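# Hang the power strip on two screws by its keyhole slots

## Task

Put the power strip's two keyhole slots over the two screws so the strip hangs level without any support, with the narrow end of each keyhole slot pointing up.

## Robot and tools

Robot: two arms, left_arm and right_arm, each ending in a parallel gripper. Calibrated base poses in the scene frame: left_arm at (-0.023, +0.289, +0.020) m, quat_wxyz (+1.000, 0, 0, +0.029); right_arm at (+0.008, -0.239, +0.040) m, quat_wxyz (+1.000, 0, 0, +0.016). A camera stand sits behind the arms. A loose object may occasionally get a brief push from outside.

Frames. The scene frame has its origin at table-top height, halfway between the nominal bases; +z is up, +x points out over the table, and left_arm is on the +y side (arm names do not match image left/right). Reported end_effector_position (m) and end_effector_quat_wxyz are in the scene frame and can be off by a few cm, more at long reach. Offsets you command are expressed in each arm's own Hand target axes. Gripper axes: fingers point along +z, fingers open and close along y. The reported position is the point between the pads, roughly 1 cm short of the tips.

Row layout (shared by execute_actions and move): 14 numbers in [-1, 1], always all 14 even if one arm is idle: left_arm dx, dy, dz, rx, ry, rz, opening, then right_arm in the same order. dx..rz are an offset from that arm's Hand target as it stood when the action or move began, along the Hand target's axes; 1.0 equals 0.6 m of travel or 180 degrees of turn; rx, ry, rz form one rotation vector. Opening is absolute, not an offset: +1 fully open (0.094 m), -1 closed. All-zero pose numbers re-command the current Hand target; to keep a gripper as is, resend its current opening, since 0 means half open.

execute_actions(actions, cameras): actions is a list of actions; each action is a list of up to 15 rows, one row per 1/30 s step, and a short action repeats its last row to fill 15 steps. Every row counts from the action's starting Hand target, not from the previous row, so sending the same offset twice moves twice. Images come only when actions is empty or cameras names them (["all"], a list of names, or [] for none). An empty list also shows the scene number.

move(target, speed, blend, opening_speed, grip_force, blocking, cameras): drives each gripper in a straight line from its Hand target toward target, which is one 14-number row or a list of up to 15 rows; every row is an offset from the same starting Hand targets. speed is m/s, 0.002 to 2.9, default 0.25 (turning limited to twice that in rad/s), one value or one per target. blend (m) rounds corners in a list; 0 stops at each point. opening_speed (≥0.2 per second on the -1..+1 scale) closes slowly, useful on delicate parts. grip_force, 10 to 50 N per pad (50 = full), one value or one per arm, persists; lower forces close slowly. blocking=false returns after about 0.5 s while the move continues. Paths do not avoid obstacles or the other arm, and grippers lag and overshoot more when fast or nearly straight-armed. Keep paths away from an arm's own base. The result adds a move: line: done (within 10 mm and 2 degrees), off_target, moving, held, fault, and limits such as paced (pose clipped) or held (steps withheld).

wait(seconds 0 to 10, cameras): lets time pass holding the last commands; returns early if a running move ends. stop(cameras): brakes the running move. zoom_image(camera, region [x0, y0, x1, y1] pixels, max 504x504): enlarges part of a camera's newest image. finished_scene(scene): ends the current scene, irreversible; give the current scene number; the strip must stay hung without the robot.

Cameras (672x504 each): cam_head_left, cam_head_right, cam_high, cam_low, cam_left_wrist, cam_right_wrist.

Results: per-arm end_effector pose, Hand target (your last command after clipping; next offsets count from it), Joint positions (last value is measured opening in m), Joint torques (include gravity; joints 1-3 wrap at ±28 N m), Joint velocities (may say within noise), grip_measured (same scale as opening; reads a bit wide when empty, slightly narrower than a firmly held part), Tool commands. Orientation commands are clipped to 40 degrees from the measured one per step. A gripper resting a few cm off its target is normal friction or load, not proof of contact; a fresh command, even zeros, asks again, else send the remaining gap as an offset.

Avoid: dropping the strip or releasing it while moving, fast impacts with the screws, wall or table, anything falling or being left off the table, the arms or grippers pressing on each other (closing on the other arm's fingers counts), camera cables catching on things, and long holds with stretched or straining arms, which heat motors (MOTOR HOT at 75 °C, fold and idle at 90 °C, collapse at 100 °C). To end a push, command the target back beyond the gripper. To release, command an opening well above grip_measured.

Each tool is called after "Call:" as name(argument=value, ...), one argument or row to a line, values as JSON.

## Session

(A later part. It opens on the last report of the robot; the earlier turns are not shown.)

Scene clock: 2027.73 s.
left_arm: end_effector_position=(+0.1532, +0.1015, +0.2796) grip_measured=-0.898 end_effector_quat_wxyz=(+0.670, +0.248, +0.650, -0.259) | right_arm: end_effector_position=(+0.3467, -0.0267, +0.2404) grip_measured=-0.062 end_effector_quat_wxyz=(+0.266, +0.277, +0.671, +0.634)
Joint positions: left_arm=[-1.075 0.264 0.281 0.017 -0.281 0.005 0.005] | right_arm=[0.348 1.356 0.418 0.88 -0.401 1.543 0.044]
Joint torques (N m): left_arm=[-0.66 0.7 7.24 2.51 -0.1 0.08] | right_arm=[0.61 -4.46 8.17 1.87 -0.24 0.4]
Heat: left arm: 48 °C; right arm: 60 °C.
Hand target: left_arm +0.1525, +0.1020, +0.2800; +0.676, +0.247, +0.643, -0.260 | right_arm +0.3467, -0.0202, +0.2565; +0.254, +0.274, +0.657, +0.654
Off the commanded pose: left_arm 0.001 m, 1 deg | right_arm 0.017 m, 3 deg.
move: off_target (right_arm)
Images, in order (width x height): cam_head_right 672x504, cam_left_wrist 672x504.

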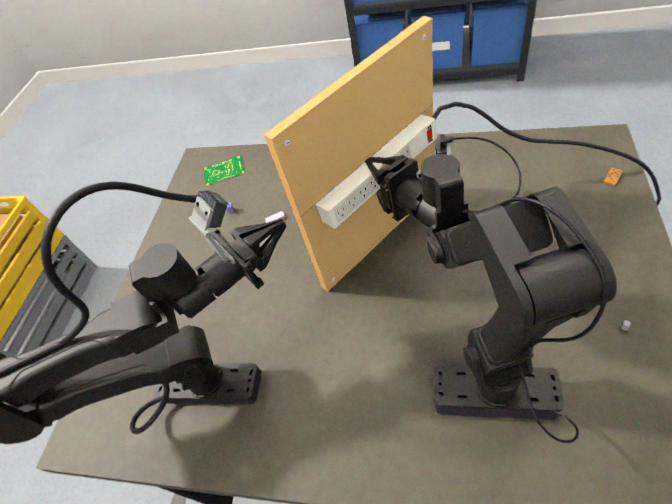

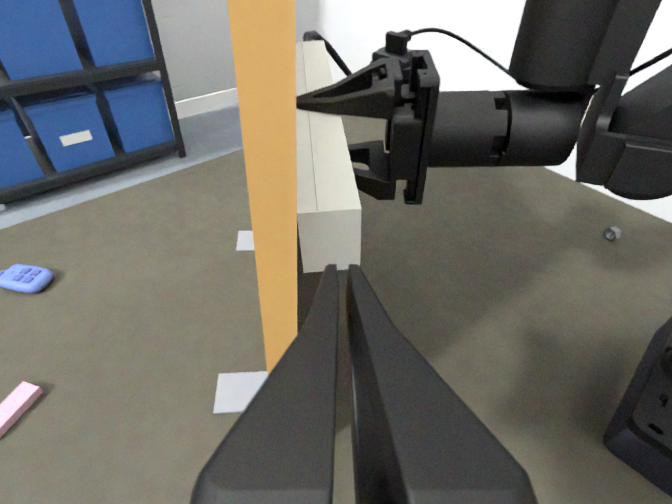

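Call:
move(
  target=[0,0,0,0,0,0,-0.9,0,0.004,0,0,0,0,0.15],
  speed=0.03,
  opening_speed=0.2,
  cameras=["cam_head_right","cam_left_wrist"],
)

Call:
zoom_image(
  camera="cam_head_right",
  region=[310, 100, 460, 240],
)

Call:
zoom_image(
  camera="cam_left_wrist",
  region=[280, 140, 400, 290],
)

Scene clock: 2033.53 s.
left_arm: end_effector_position=(+0.1532, +0.1015, +0.2796) grip_measured=-0.898 end_effector_quat_wxyz=(+0.670, +0.248, +0.650, -0.259) | right_arm: end_effector_position=(+0.3451, -0.0252, +0.2385) grip_measured=+0.148 end_effector_quat_wxyz=(+0.244, +0.292, +0.667, +0.640)
Joint positions: left_arm=[-1.075 0.264 0.281 0.017 -0.281 0.005 0.005] | right_arm=[0.348 1.356 0.419 0.871 -0.413 1.592 0.054]
Joint torques (N m): left_arm=[-0.66 0.72 7.24 2.51 -0.1 0.08] | right_arm=[0.58 -5.16 8.51 1.83 -0.08 -0.04]
Heat: left arm: 48 °C; right arm: 60 °C.
Hand target: left_arm +0.1525, +0.1020, +0.2800; +0.676, +0.247, +0.643, -0.260 | right_arm +0.3468, -0.0203, +0.2589; +0.254, +0.274, +0.657, +0.654
Off the commanded pose: left_arm 0.001 m, 1 deg | right_arm 0.021 m, 3 deg.
move: off_target (right_arm)
Images, in order (width x height): cam_head_right 672x504, cam_left_wrist 672x504.

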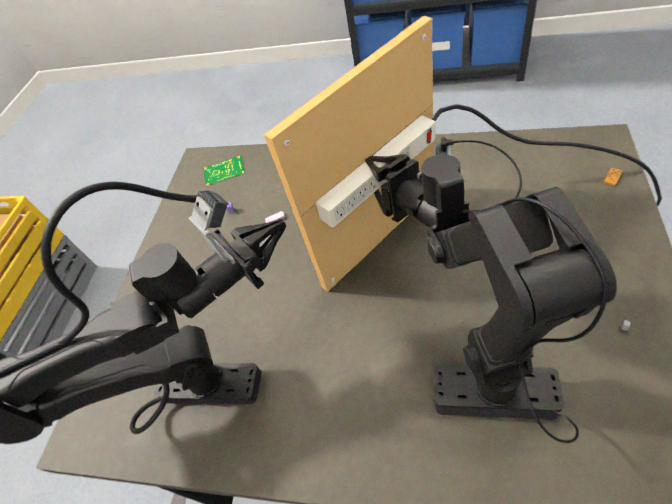

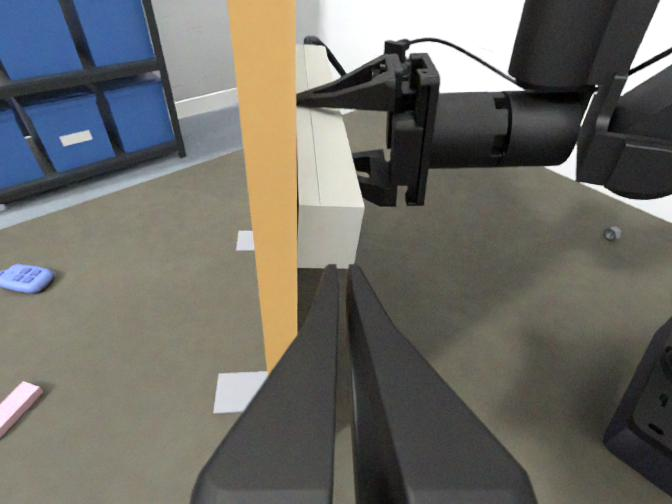

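Scaled by 3.360.

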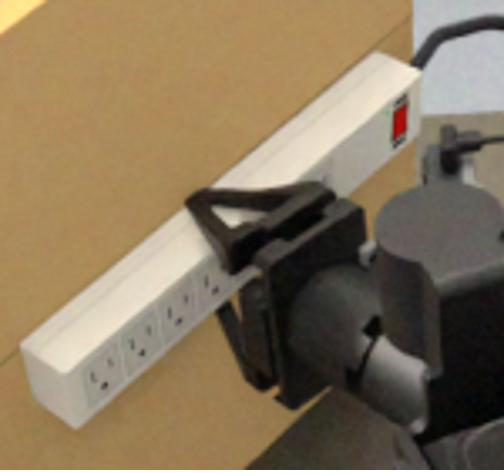

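Scaled by 3.360.

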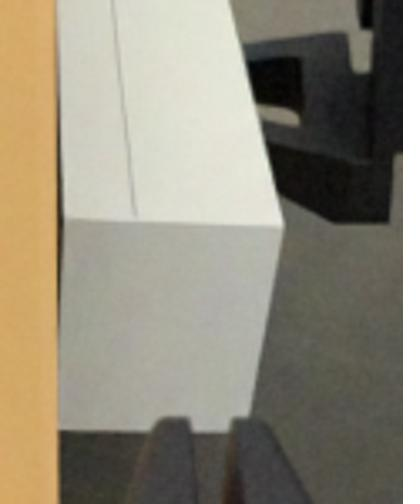

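Call:
move(
  target=[0,0,0,0,0,0,-0.9,0,0.012,0,-0.006,0,-0.012,0.45],
  speed=0.03,
  opening_speed=0.25,
  cameras=["cam_head_right","cam_left_wrist"],
)

Call:
zoom_image(
  camera="cam_head_right",
  region=[310, 100, 460, 240],
)

Call:
zoom_image(
  camera="cam_left_wrist",
  region=[280, 10, 430, 290],
)

Scene clock: 2047.87 s.
left_arm: end_effector_position=(+0.1532, +0.1015, +0.2796) grip_measured=-0.898 end_effector_quat_wxyz=(+0.670, +0.248, +0.650, -0.259) | right_arm: end_effector_position=(+0.3441, -0.0257, +0.2327) grip_measured=+0.447 end_effector_quat_wxyz=(+0.242, +0.294, +0.676, +0.631)
Joint positions: left_arm=[-1.075 0.264 0.281 0.017 -0.281 0.005 0.005] | right_arm=[0.348 1.35 0.419 0.836 -0.413 1.576 0.068]
Joint torques (N m): left_arm=[-0.66 0.7 7.24 2.51 -0.1 0.08] | right_arm=[0.61 -5.68 8.8 2.24 -0.09 -0.16]
Heat: left arm: 48 °C; right arm: 60 °C.
Hand target: left_arm +0.1525, +0.1020, +0.2800; +0.676, +0.247, +0.643, -0.260 | right_arm +0.3469, -0.0203, +0.2661; +0.269, +0.259, +0.656, +0.656
Off the commanded pose: left_arm 0.001 m, 1 deg | right_arm 0.034 m, 6 deg.
move: off_target (right_arm)
Images, in order (width x height): cam_head_right 672x504, cam_left_wrist 672x504.

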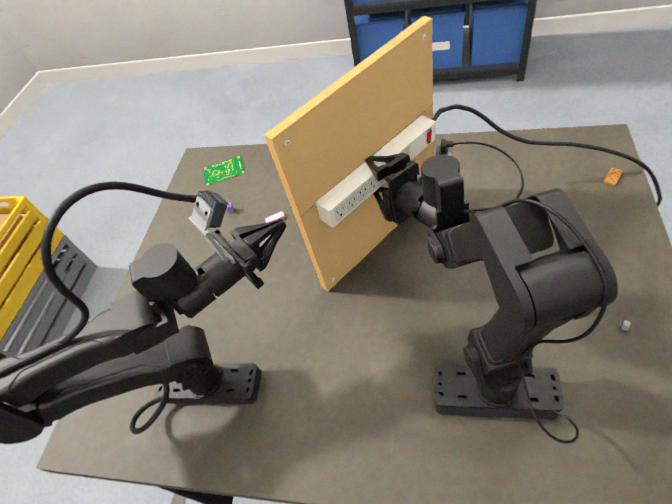

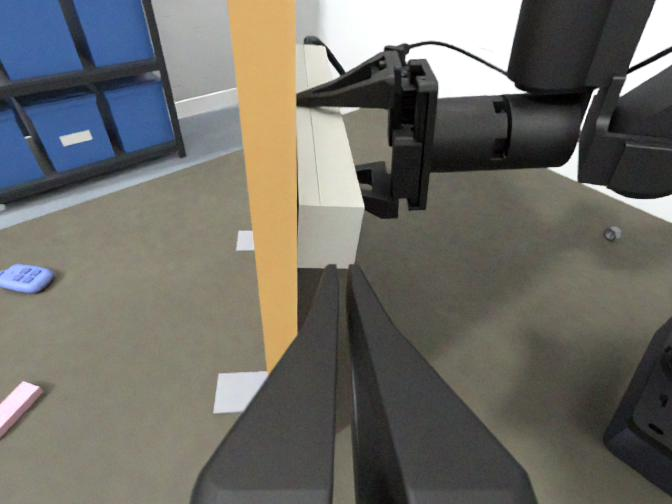

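Scaled by 3.360.

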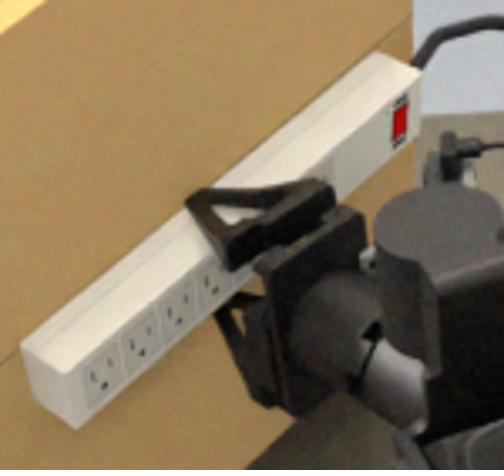

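Scaled by 1.800.

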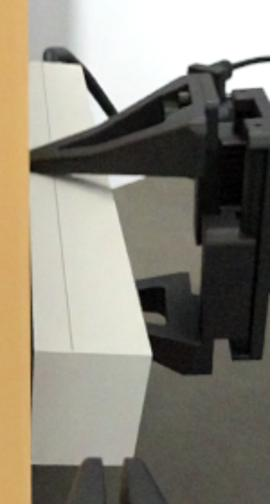

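Call:
move(
  target=[0,0,0,0,0,0,-0.9,0,0.022,0,-0.004,0,-0.008,0.6],
  speed=0.03,
  opening_speed=0.3,
  cameras=["cam_head_right","cam_left_wrist"],
)

Call:
zoom_image(
  camera="cam_head_right",
  region=[310, 100, 460, 240],
)

Call:
zoom_image(
  camera="cam_left_wrist",
  region=[280, 10, 430, 290],
)

Scene clock: 2055.00 s.
left_arm: end_effector_position=(+0.1532, +0.1015, +0.2796) grip_measured=-0.898 end_effector_quat_wxyz=(+0.670, +0.248, +0.650, -0.259) | right_arm: end_effector_position=(+0.3441, -0.0259, +0.2475) grip_measured=+0.598 end_effector_quat_wxyz=(+0.257, +0.279, +0.670, +0.637)
Joint positions: left_arm=[-1.075 0.264 0.281 0.017 -0.281 0.005 0.005] | right_arm=[0.348 1.321 0.432 0.829 -0.411 1.558 0.075]
Joint torques (N m): left_arm=[-0.66 0.7 7.25 2.51 -0.1 0.08] | right_arm=[0.64 -5.89 9.88 1.89 -0.1 -0.17]
Heat: left arm: 48 °C; right arm: 60 °C.
Hand target: left_arm +0.1525, +0.1020, +0.2800; +0.676, +0.247, +0.643, -0.260 | right_arm +0.3467, -0.0202, +0.2794; +0.279, +0.249, +0.655, +0.656
Off the commanded pose: left_arm 0.001 m, 1 deg | right_arm 0.032 m, 5 deg.
move: off_target (right_arm)
Images, in order (width x height): cam_head_right 672x504, cam_left_wrist 672x504.

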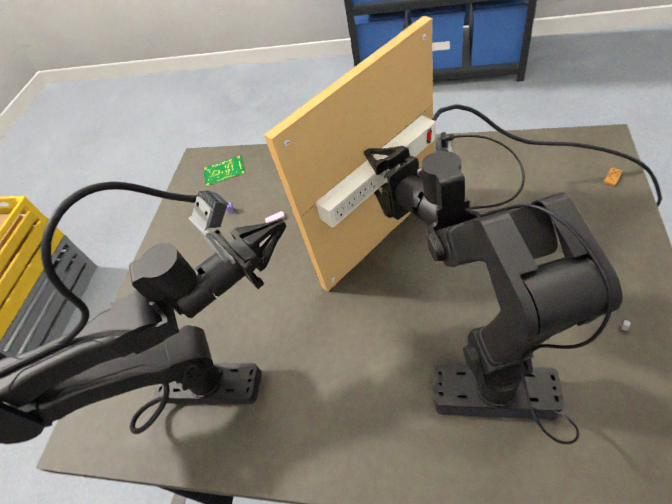

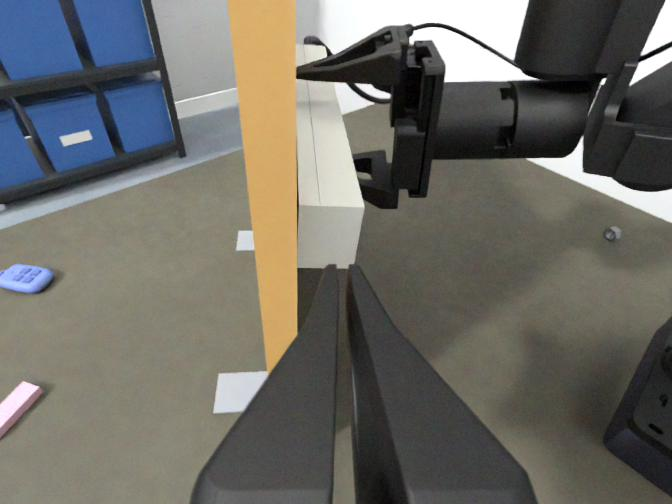

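Scaled by 3.360.

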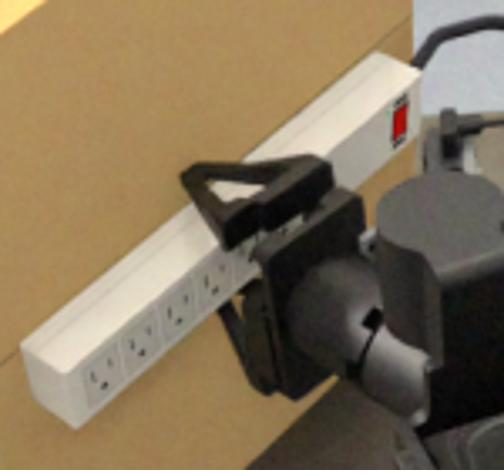

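Scaled by 1.800.

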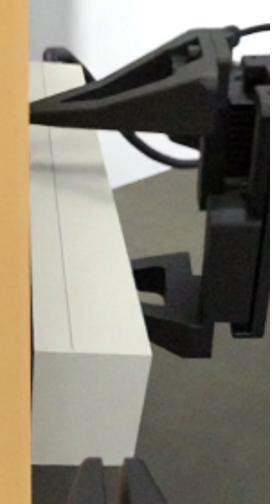

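Call:
execute_actions(
  actions=[],
  cameras=["cam_low","cam_high","cam_right_wrist","cam_head_left"],
)

Call:
zoom_image(
  camera="cam_head_left",
  region=[300, 100, 450, 240],
)

Scene clock: 2066.47 s.
left_arm: end_effector_position=(+0.1532, +0.1015, +0.2796) grip_measured=-0.898 end_effector_quat_wxyz=(+0.670, +0.248, +0.650, -0.259) | right_arm: end_effector_position=(+0.3441, -0.0259, +0.2475) grip_measured=+0.598 end_effector_quat_wxyz=(+0.257, +0.279, +0.670, +0.637)
Joint positions: left_arm=[-1.075 0.264 0.281 0.017 -0.281 0.005 0.005] | right_arm=[0.348 1.321 0.432 0.829 -0.411 1.558 0.075]
Joint velocities: within noise
Joint torques (N m): left_arm=[-0.66 0.72 7.25 2.51 -0.11 0.08] | right_arm=[0.64 -5.96 9.89 1.88 -0.11 -0.15]
Heat: left arm: 48 °C; right arm: 65 °C.
Hand target: left_arm +0.1525, +0.1020, +0.2800; +0.676, +0.247, +0.643, -0.260 | right_arm +0.3467, -0.0202, +0.2794; +0.279, +0.249, +0.655, +0.656
Tool commands: left_gripper/opening=-0.9 right_gripper/opening=+0.6
Off the commanded pose: left_arm 0.001 m, 1 deg | right_arm 0.032 m, 5 deg.
Images, in order (width x height): cam_head_left 672x504, cam_high 672x504, cam_low 672x504, cam_right_wrist 672x504.

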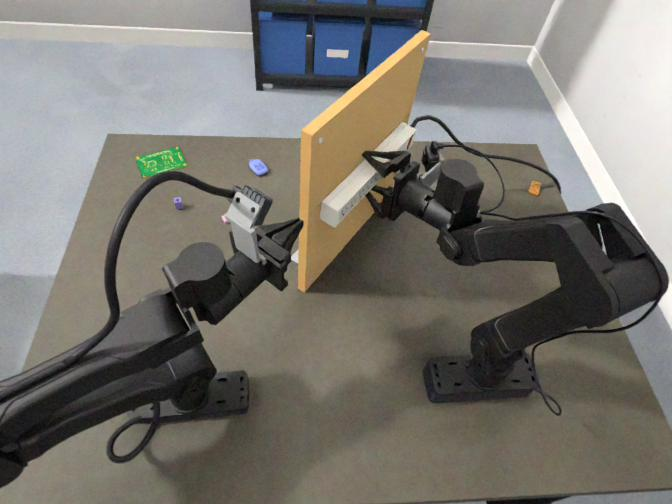

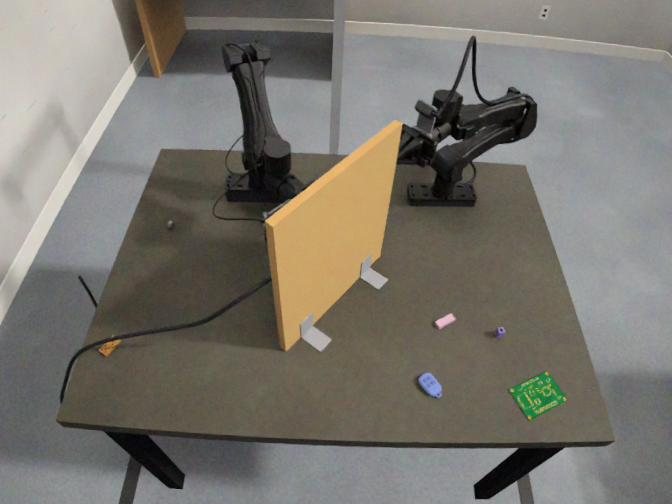

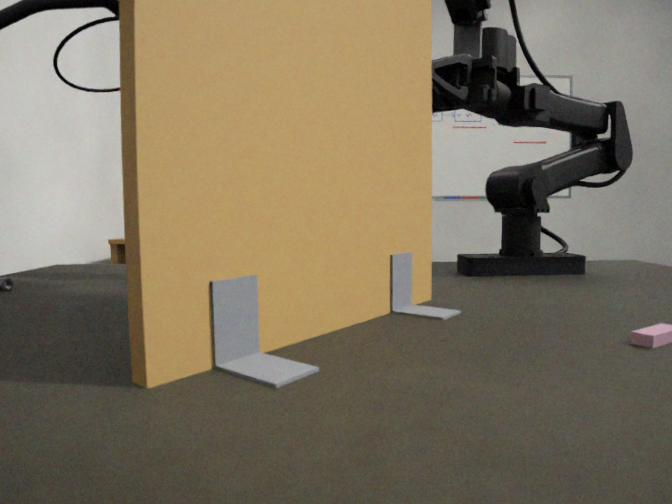

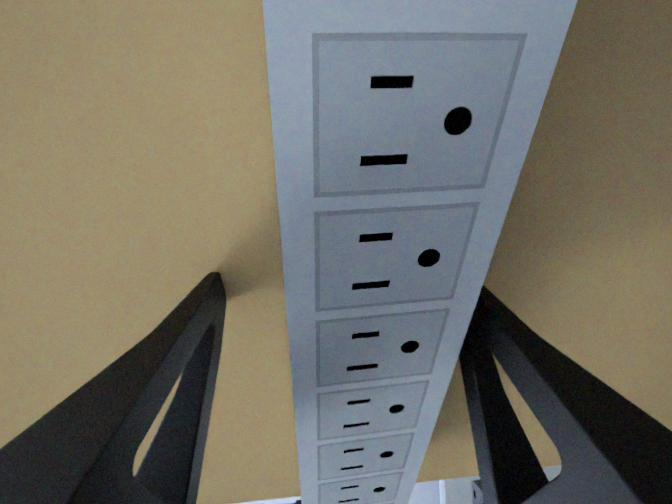

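Scaled by 3.360.

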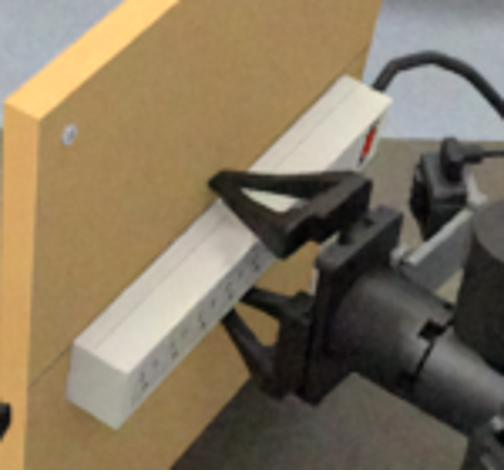

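Call:
move(
  target=[0,0,0,0,0,0,-0.9,0,-0.025,0,0.006,0,-0.004,0.8],
  speed=0.03,
  opening_speed=0.3,
  cameras=["cam_head_right","cam_left_wrist","cam_right_wrist"],
)

Call:
zoom_image(
  camera="cam_head_right",
  region=[310, 100, 460, 240],
)

Call:
zoom_image(
  camera="cam_left_wrist",
  region=[280, 10, 430, 290],
)

Scene clock: 2074.67 s.
left_arm: end_effector_position=(+0.1532, +0.1015, +0.2796) grip_measured=-0.898 end_effector_quat_wxyz=(+0.670, +0.248, +0.650, -0.259) | right_arm: end_effector_position=(+0.3444, -0.0269, +0.2442) grip_measured=+0.797 end_effector_quat_wxyz=(+0.262, +0.275, +0.677, +0.630)
Joint positions: left_arm=[-1.075 0.264 0.281 0.017 -0.281 0.005 0.005] | right_arm=[0.346 1.321 0.432 0.815 -0.412 1.533 0.084]
Joint torques (N m): left_arm=[-0.66 0.7 7.24 2.51 -0.1 0.08] | right_arm=[0.7 -2.96 8.12 2.35 -0.1 -0.14]
Heat: left arm: 48 °C; right arm: 66 °C.
Hand target: left_arm +0.1525, +0.1020, +0.2800; +0.676, +0.247, +0.643, -0.260 | right_arm +0.3474, -0.0205, +0.2644; +0.281, +0.247, +0.663, +0.648
Off the commanded pose: left_arm 0.001 m, 1 deg | right_arm 0.021 m, 5 deg.
move: off_target (right_arm)
Images, in order (width x height): cam_head_right 672x504, cam_left_wrist 672x504, cam_right_wrist 672x504.

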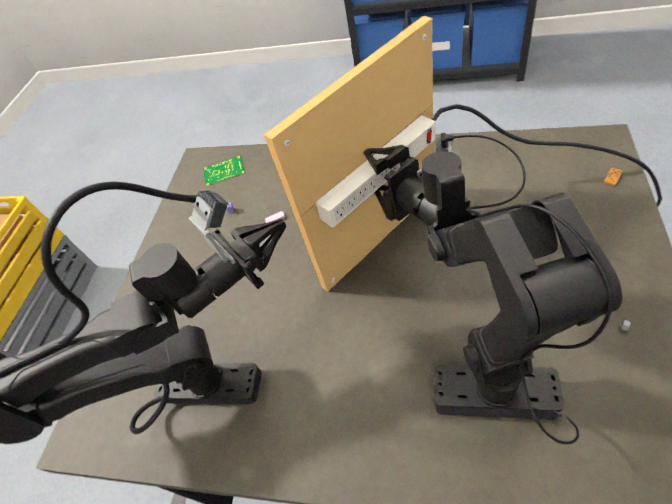

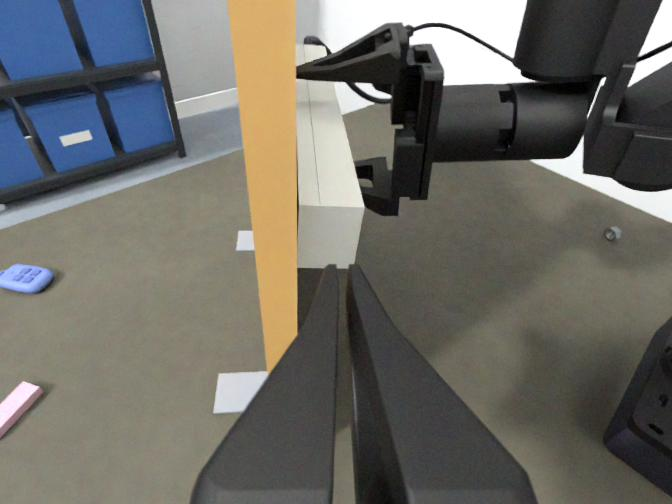

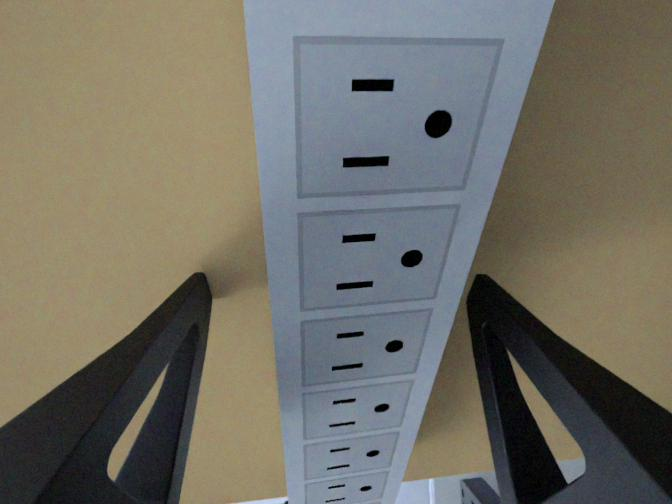

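Scaled by 3.360.

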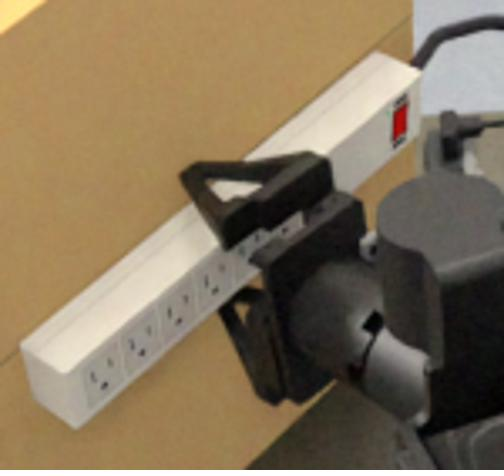

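Scaled by 1.800.

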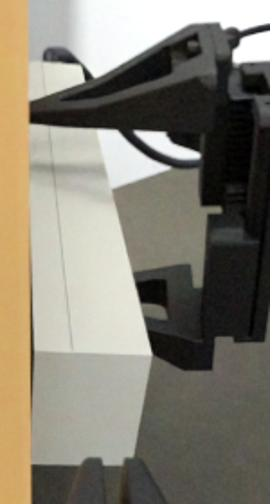

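Call:
zoom_image(
  camera="cam_left_wrist",
  region=[285, 30, 355, 90],
)

Call:
zoom_image(
  camera="cam_head_right",
  region=[370, 100, 450, 160],
)

Call:
zoom_image(
  camera="cam_left_wrist",
  region=[285, 180, 375, 280],
)

Scaled by 7.200.

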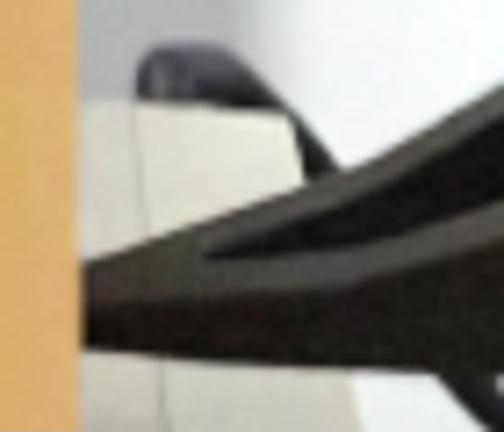

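Scaled by 6.300.

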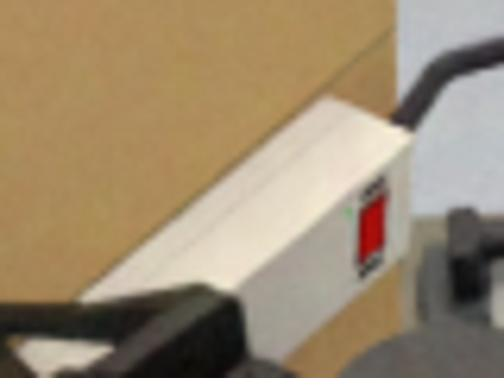

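Scaled by 5.040.

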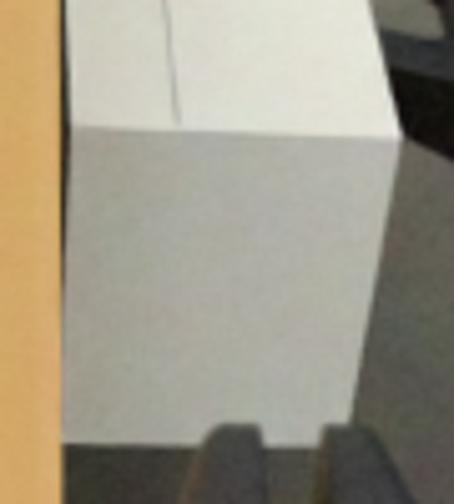

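Call:
move(
  target=[0,0,0,0,0,0,-0.9,0.07,-0.004,-0.02,0.0,0.02,-0.006,0.8],
  speed=0.06,
  cameras=["cam_head_right","cam_left_wrist","cam_right_wrist"],
)

Call:
zoom_image(
  camera="cam_head_right",
  region=[310, 100, 460, 240],
)

Scene clock: 2123.43 s.
left_arm: end_effector_position=(+0.1532, +0.1015, +0.2796) grip_measured=-0.898 end_effector_quat_wxyz=(+0.670, +0.248, +0.650, -0.259) | right_arm: end_effector_position=(+0.3174, -0.0042, +0.2546) grip_measured=+0.798 end_effector_quat_wxyz=(+0.262, +0.241, +0.674, +0.648)
Joint positions: left_arm=[-1.075 0.264 0.281 0.017 -0.281 0.005 0.005] | right_arm=[0.45 1.265 0.39 0.85 -0.361 1.52 0.084]
Joint torques (N m): left_arm=[-0.66 0.72 7.25 2.51 -0.1 0.08] | right_arm=[1.21 -5.08 5.6 1.88 -0.16 -0.21]
Heat: left arm: 48 °C; right arm: 65 °C.
Hand target: left_arm +0.1525, +0.1020, +0.2800; +0.676, +0.247, +0.643, -0.260 | right_arm +0.3089, -0.0001, +0.2599; +0.266, +0.220, +0.674, +0.653
Off the commanded pose: left_arm 0.001 m, 1 deg | right_arm 0.011 m, 2 deg.
move: off_target (right_arm)
Images, in order (width x height): cam_head_right 672x504, cam_left_wrist 672x504, cam_right_wrist 672x504.

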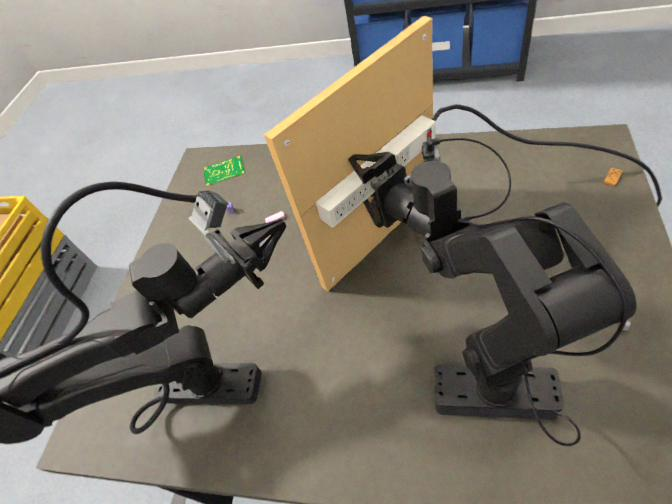

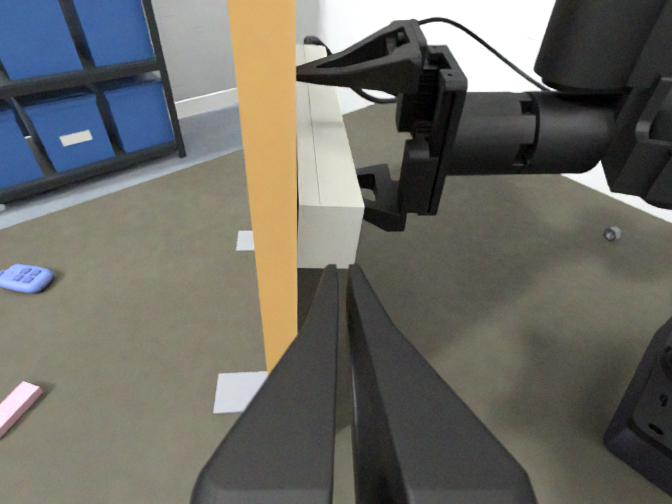

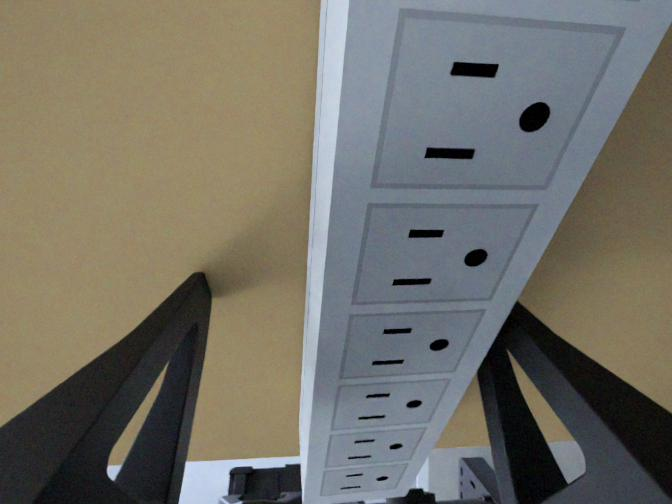

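Scaled by 3.360.

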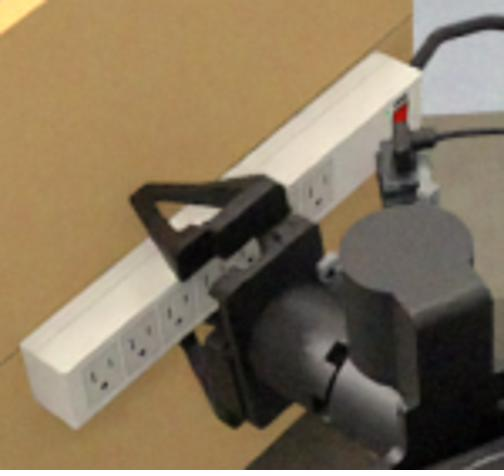

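Call:
move(
  target=[0,0,0,0,0,0,-0.9,0,-0.035,0.0,0.004,0,-0.004,0.8],
  speed=0.04,
)

Call:
move(
  target=[0,0,0,0,0,0,-0.9,0,-0.012,0.0,0.002,0,0,0.8],
  speed=0.03,
  cameras=["cam_head_right","cam_left_wrist","cam_right_wrist"],
)

Call:
zoom_image(
  camera="cam_head_right",
  region=[310, 100, 460, 240],
)

Scene clock: 2130.37 s.
left_arm: end_effector_position=(+0.1532, +0.1015, +0.2796) grip_measured=-0.898 end_effector_quat_wxyz=(+0.670, +0.248, +0.650, -0.259) | right_arm: end_effector_position=(+0.3127, -0.0024, +0.2463) grip_measured=+0.798 end_effector_quat_wxyz=(+0.270, +0.223, +0.673, +0.652)
Joint positions: left_arm=[-1.075 0.264 0.281 0.017 -0.281 0.005 0.005] | right_arm=[0.456 1.306 0.35 0.95 -0.37 1.496 0.084]
Joint torques (N m): left_arm=[-0.65 0.72 7.25 2.51 -0.1 0.08] | right_arm=[0.29 -2.36 5.08 1.88 -0.08 -0.13]
Heat: left arm: 48 °C; right arm: 63 °C.
Hand target: left_arm +0.1525, +0.1020, +0.2800; +0.676, +0.247, +0.643, -0.260 | right_arm +0.3100, -0.0011, +0.2389; +0.269, +0.218, +0.679, +0.647
Off the commanded pose: left_arm 0.001 m, 1 deg | right_arm 0.008 m, 1 deg.
move: done

Scene clock: 2131.37 s.
left_arm: end_effector_position=(+0.1532, +0.1015, +0.2796) grip_measured=-0.898 end_effector_quat_wxyz=(+0.670, +0.248, +0.650, -0.259) | right_arm: end_effector_position=(+0.3127, -0.0021, +0.2395) grip_measured=+0.798 end_effector_quat_wxyz=(+0.269, +0.223, +0.675, +0.650)
Joint positions: left_arm=[-1.075 0.264 0.281 0.017 -0.281 0.005 0.005] | right_arm=[0.456 1.333 0.339 0.983 -0.372 1.494 0.084]
Joint torques (N m): left_arm=[-0.66 0.69 7.24 2.51 -0.1 0.08] | right_arm=[0.1 -2.44 4.92 1.94 -0.09 -0.14]
Heat: left arm: 48 °C; right arm: 63 °C.
Hand target: left_arm +0.1525, +0.1020, +0.2800; +0.676, +0.247, +0.643, -0.260 | right_arm +0.3103, -0.0016, +0.2318; +0.268, +0.219, +0.681, +0.645
Off the commanded pose: left_arm 0.001 m, 1 deg | right_arm 0.008 m, 1 deg.
move: done
Images, in order (width x height): cam_head_right 672x504, cam_left_wrist 672x504, cam_right_wrist 672x504.

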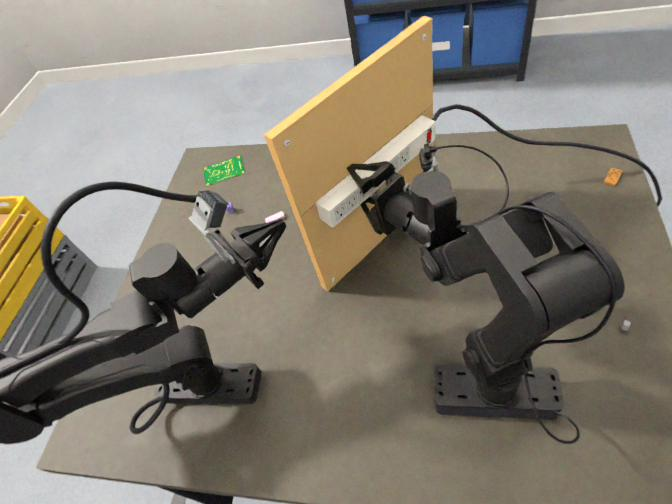

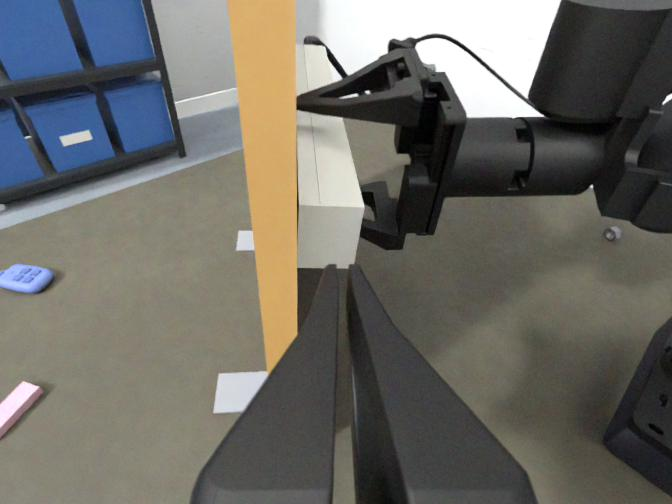

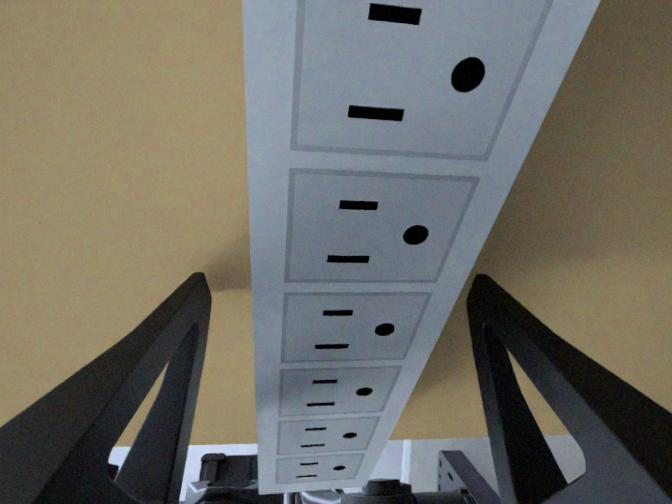

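Scaled by 3.360.

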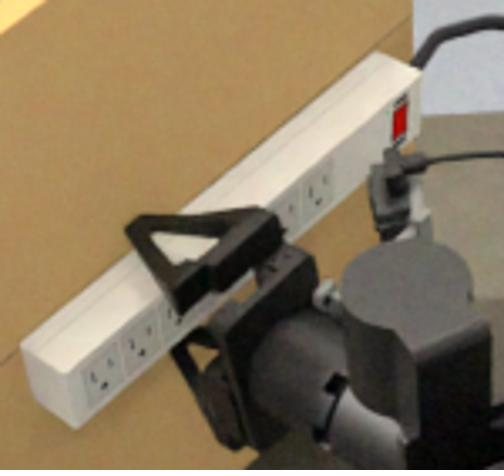

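Call:
move(
  target=[0,0,0,0,0,0,-0.9,0,-0.018,0.0,0.0,0,0,0.8],
  speed=0.03,
)

Call:
move(
  target=[0,0,0,0,0,0,-0.9,0,-0.008,0.0,0.0,0,0,0.8],
  speed=0.02,
  cameras=["cam_head_right","cam_right_wrist"],
)

Call:
zoom_image(
  camera="cam_head_right",
  region=[310, 100, 460, 240],
)

Scene clock: 2136.70 s.
left_arm: end_effector_position=(+0.1532, +0.1015, +0.2796) grip_measured=-0.898 end_effector_quat_wxyz=(+0.670, +0.248, +0.650, -0.259) | right_arm: end_effector_position=(+0.3124, -0.0015, +0.2284) grip_measured=+0.798 end_effector_quat_wxyz=(+0.267, +0.222, +0.676, +0.650)
Joint positions: left_arm=[-1.075 0.264 0.281 0.017 -0.281 0.005 0.005] | right_arm=[0.456 1.389 0.315 1.062 -0.376 1.493 0.084]
Joint torques (N m): left_arm=[-0.66 0.72 7.25 2.51 -0.1 0.08] | right_arm=[-0.24 -2.54 4.66 1.94 -0.1 -0.13]
Heat: left arm: 48 °C; right arm: 62 °C.
Hand target: left_arm +0.1525, +0.1020, +0.2800; +0.676, +0.247, +0.643, -0.260 | right_arm +0.3108, -0.0024, +0.2208; +0.268, +0.219, +0.681, +0.645
Off the commanded pose: left_arm 0.001 m, 1 deg | right_arm 0.008 m, 1 deg.
move: done

Scene clock: 2137.63 s.
left_arm: end_effector_position=(+0.1532, +0.1015, +0.2796) grip_measured=-0.898 end_effector_quat_wxyz=(+0.670, +0.248, +0.650, -0.259) | right_arm: end_effector_position=(+0.3123, -0.0011, +0.2237) grip_measured=+0.798 end_effector_quat_wxyz=(+0.267, +0.221, +0.676, +0.651)
Joint positions: left_arm=[-1.075 0.264 0.281 0.017 -0.281 0.005 0.005] | right_arm=[0.456 1.416 0.307 1.098 -0.378 1.493 0.084]
Joint torques (N m): left_arm=[-0.68 0.72 7.24 2.51 -0.1 0.08] | right_arm=[-0.4 -2.63 4.51 1.9 -0.08 -0.14]
Heat: left arm: 48 °C; right arm: 62 °C.
Hand target: left_arm +0.1525, +0.1020, +0.2800; +0.676, +0.247, +0.643, -0.260 | right_arm +0.3110, -0.0028, +0.2160; +0.268, +0.219, +0.681, +0.645
Off the commanded pose: left_arm 0.001 m, 1 deg | right_arm 0.008 m, 1 deg.
move: done
Images, in order (width x height): cam_head_right 672x504, cam_right_wrist 672x504.

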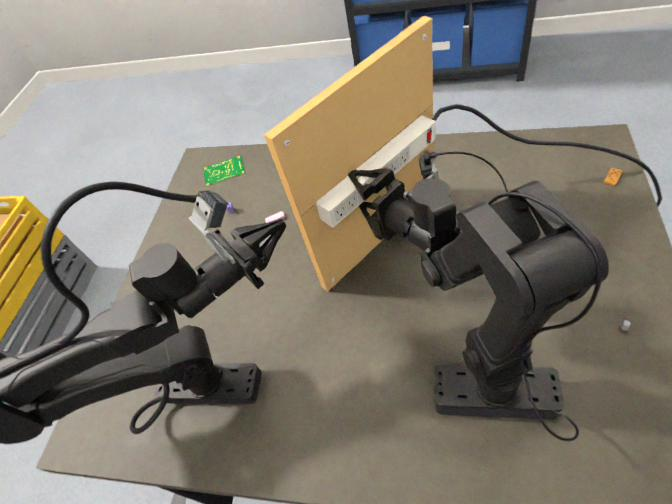

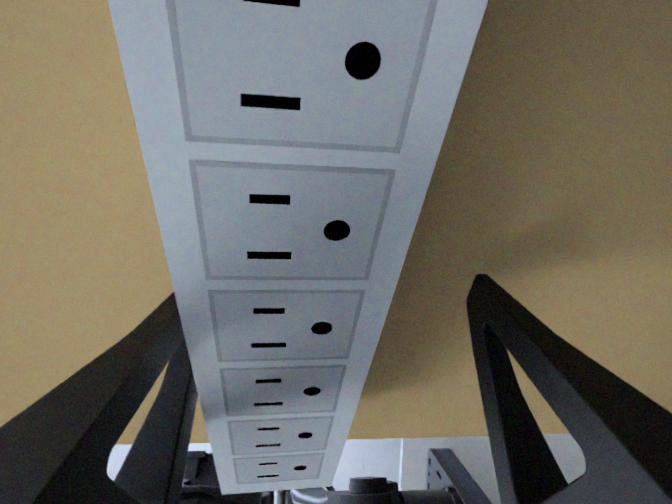

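Scaled by 3.360.

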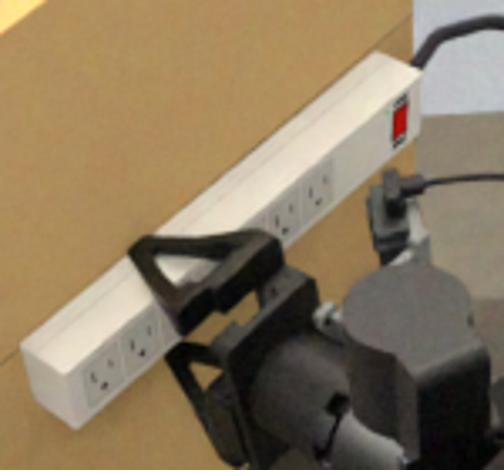

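Call:
move(
  target=[0,0,0,0,0,0,-0.9,0,-0.008,0.0,0.0,0,0,0.8],
  speed=0.02,
)

Call:
move(
  target=[0,0,0,0,0,0,-0.9,0,-0.008,0.0,0.0,0,0,0.8],
  speed=0.02,
  cameras=["cam_head_right","cam_left_wrist"],
)

Call:
zoom_image(
  camera="cam_head_right",
  region=[310, 100, 460, 240],
)

Scene clock: 2140.97 s.
left_arm: end_effector_position=(+0.1532, +0.1015, +0.2796) grip_measured=-0.898 end_effector_quat_wxyz=(+0.670, +0.248, +0.650, -0.259) | right_arm: end_effector_position=(+0.3126, -0.0008, +0.2218) grip_measured=+0.798 end_effector_quat_wxyz=(+0.269, +0.218, +0.673, +0.654)
Joint positions: left_arm=[-1.075 0.264 0.281 0.017 -0.281 0.005 0.005] | right_arm=[0.456 1.443 0.299 1.143 -0.379 1.493 0.084]
Joint torques (N m): left_arm=[-0.66 0.7 7.27 2.51 -0.11 0.08] | right_arm=[-0.59 -2.62 4.15 1.83 -0.11 -0.14]
Heat: left arm: 48 °C; right arm: 61 °C.
Hand target: left_arm +0.1525, +0.1020, +0.2800; +0.676, +0.247, +0.643, -0.260 | right_arm +0.3113, -0.0031, +0.2113; +0.268, +0.219, +0.681, +0.645
Off the commanded pose: left_arm 0.001 m, 1 deg | right_arm 0.011 m, 1 deg.
move: off_target (right_arm)

Scene clock: 2141.80 s.
left_arm: end_effector_position=(+0.1532, +0.1015, +0.2796) grip_measured=-0.898 end_effector_quat_wxyz=(+0.670, +0.248, +0.650, -0.259) | right_arm: end_effector_position=(+0.3125, -0.0005, +0.2198) grip_measured=+0.798 end_effector_quat_wxyz=(+0.271, +0.215, +0.670, +0.656)
Joint positions: left_arm=[-1.075 0.264 0.281 0.017 -0.281 0.005 0.005] | right_arm=[0.456 1.472 0.292 1.19 -0.381 1.493 0.084]
Joint torques (N m): left_arm=[-0.66 0.72 7.25 2.52 -0.1 0.08] | right_arm=[-0.69 -2.59 3.99 1.76 -0.11 -0.14]
Heat: left arm: 48 °C; right arm: 61 °C.
Hand target: left_arm +0.1525, +0.1020, +0.2800; +0.676, +0.247, +0.643, -0.260 | right_arm +0.3115, -0.0035, +0.2066; +0.268, +0.219, +0.681, +0.645
Off the commanded pose: left_arm 0.001 m, 1 deg | right_arm 0.014 m, 2 deg.
move: off_target (right_arm)
Images, in order (width x height): cam_head_right 672x504, cam_left_wrist 672x504.

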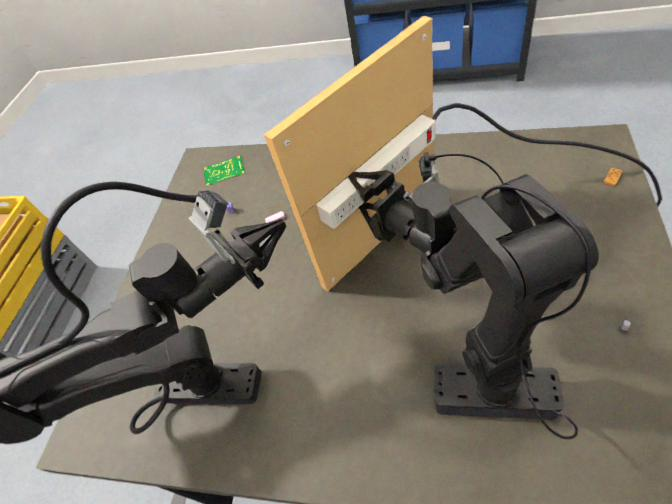

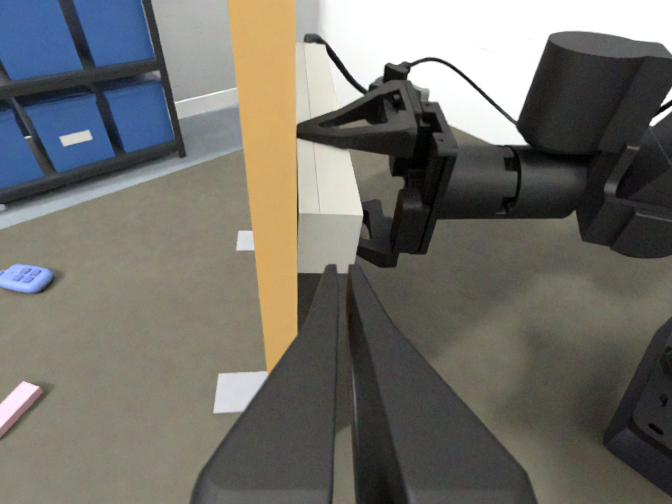

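Scaled by 3.360.

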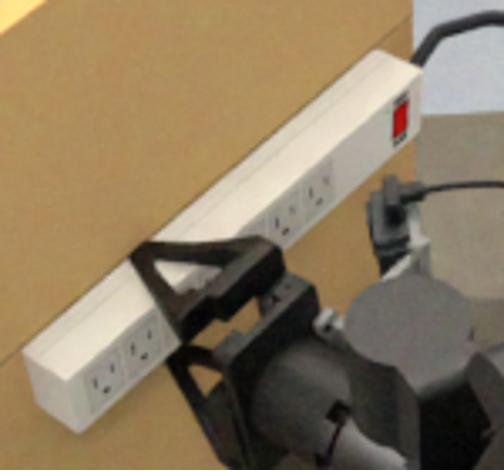

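Call:
move(
  target=[0,0,0,0,0,0,-0.9,0,-0.008,0.0,0.0,0,0,0.8],
  speed=0.02,
  cameras=["cam_head_right","cam_head_left"],
)

Call:
zoom_image(
  camera="cam_head_right",
  region=[310, 100, 460, 240],
)

Call:
zoom_image(
  camera="cam_head_left",
  region=[300, 100, 450, 240],
)

Scene clock: 2150.17 s.
left_arm: end_effector_position=(+0.1532, +0.1015, +0.2796) grip_measured=-0.898 end_effector_quat_wxyz=(+0.670, +0.248, +0.650, -0.259) | right_arm: end_effector_position=(+0.3131, -0.0005, +0.2195) grip_measured=+0.798 end_effector_quat_wxyz=(+0.275, +0.211, +0.666, +0.661)
Joint positions: left_arm=[-1.075 0.264 0.281 0.017 -0.281 0.005 0.005] | right_arm=[0.454 1.5 0.287 1.239 -0.383 1.493 0.084]
Joint torques (N m): left_arm=[-0.66 0.7 7.24 2.51 -0.1 0.08] | right_arm=[-0.77 -2.54 3.66 1.63 -0.1 -0.13]
Heat: left arm: 48 °C; right arm: 60 °C.
Hand target: left_arm +0.1525, +0.1020, +0.2800; +0.676, +0.247, +0.643, -0.260 | right_arm +0.3117, -0.0038, +0.2019; +0.268, +0.219, +0.681, +0.645
Off the commanded pose: left_arm 0.001 m, 1 deg | right_arm 0.018 m, 3 deg.
move: off_target (right_arm)
Images, in order (width x height): cam_head_left 672x504, cam_head_right 672x504.

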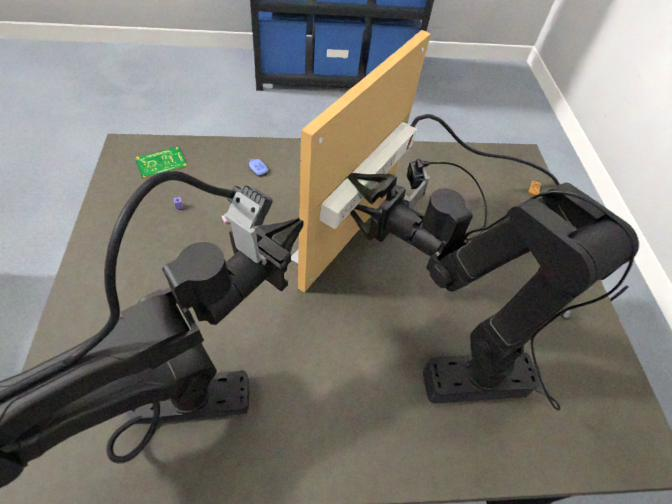

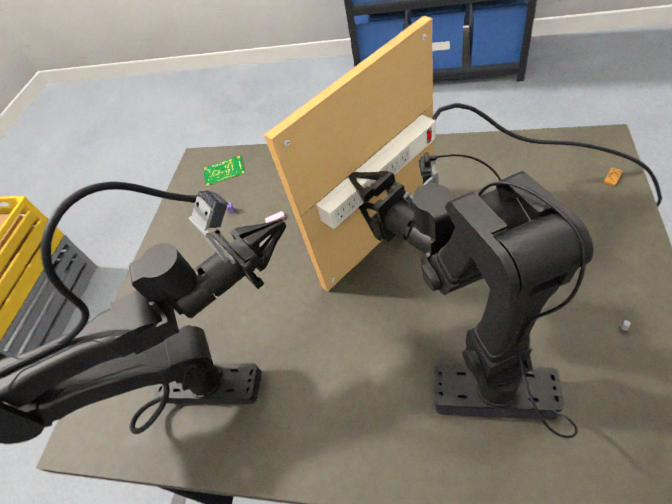

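Scaled by 3.360.

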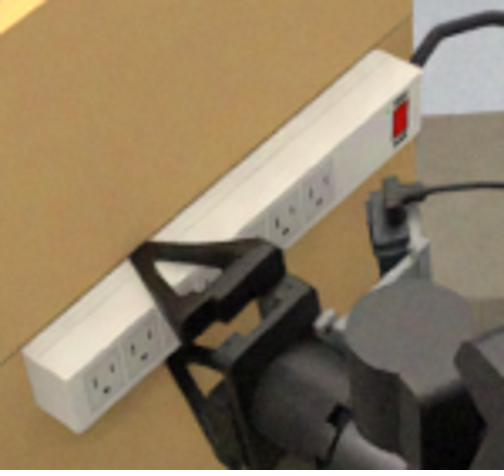

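Scaled by 3.360.

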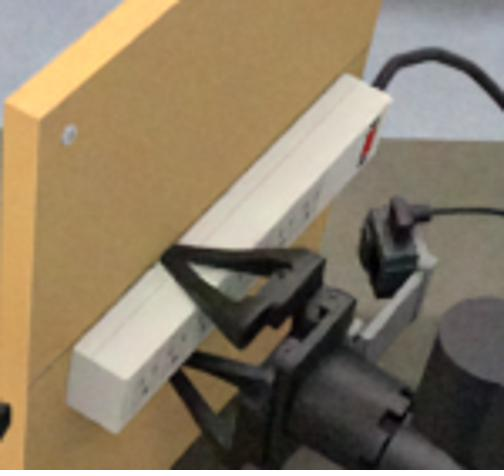

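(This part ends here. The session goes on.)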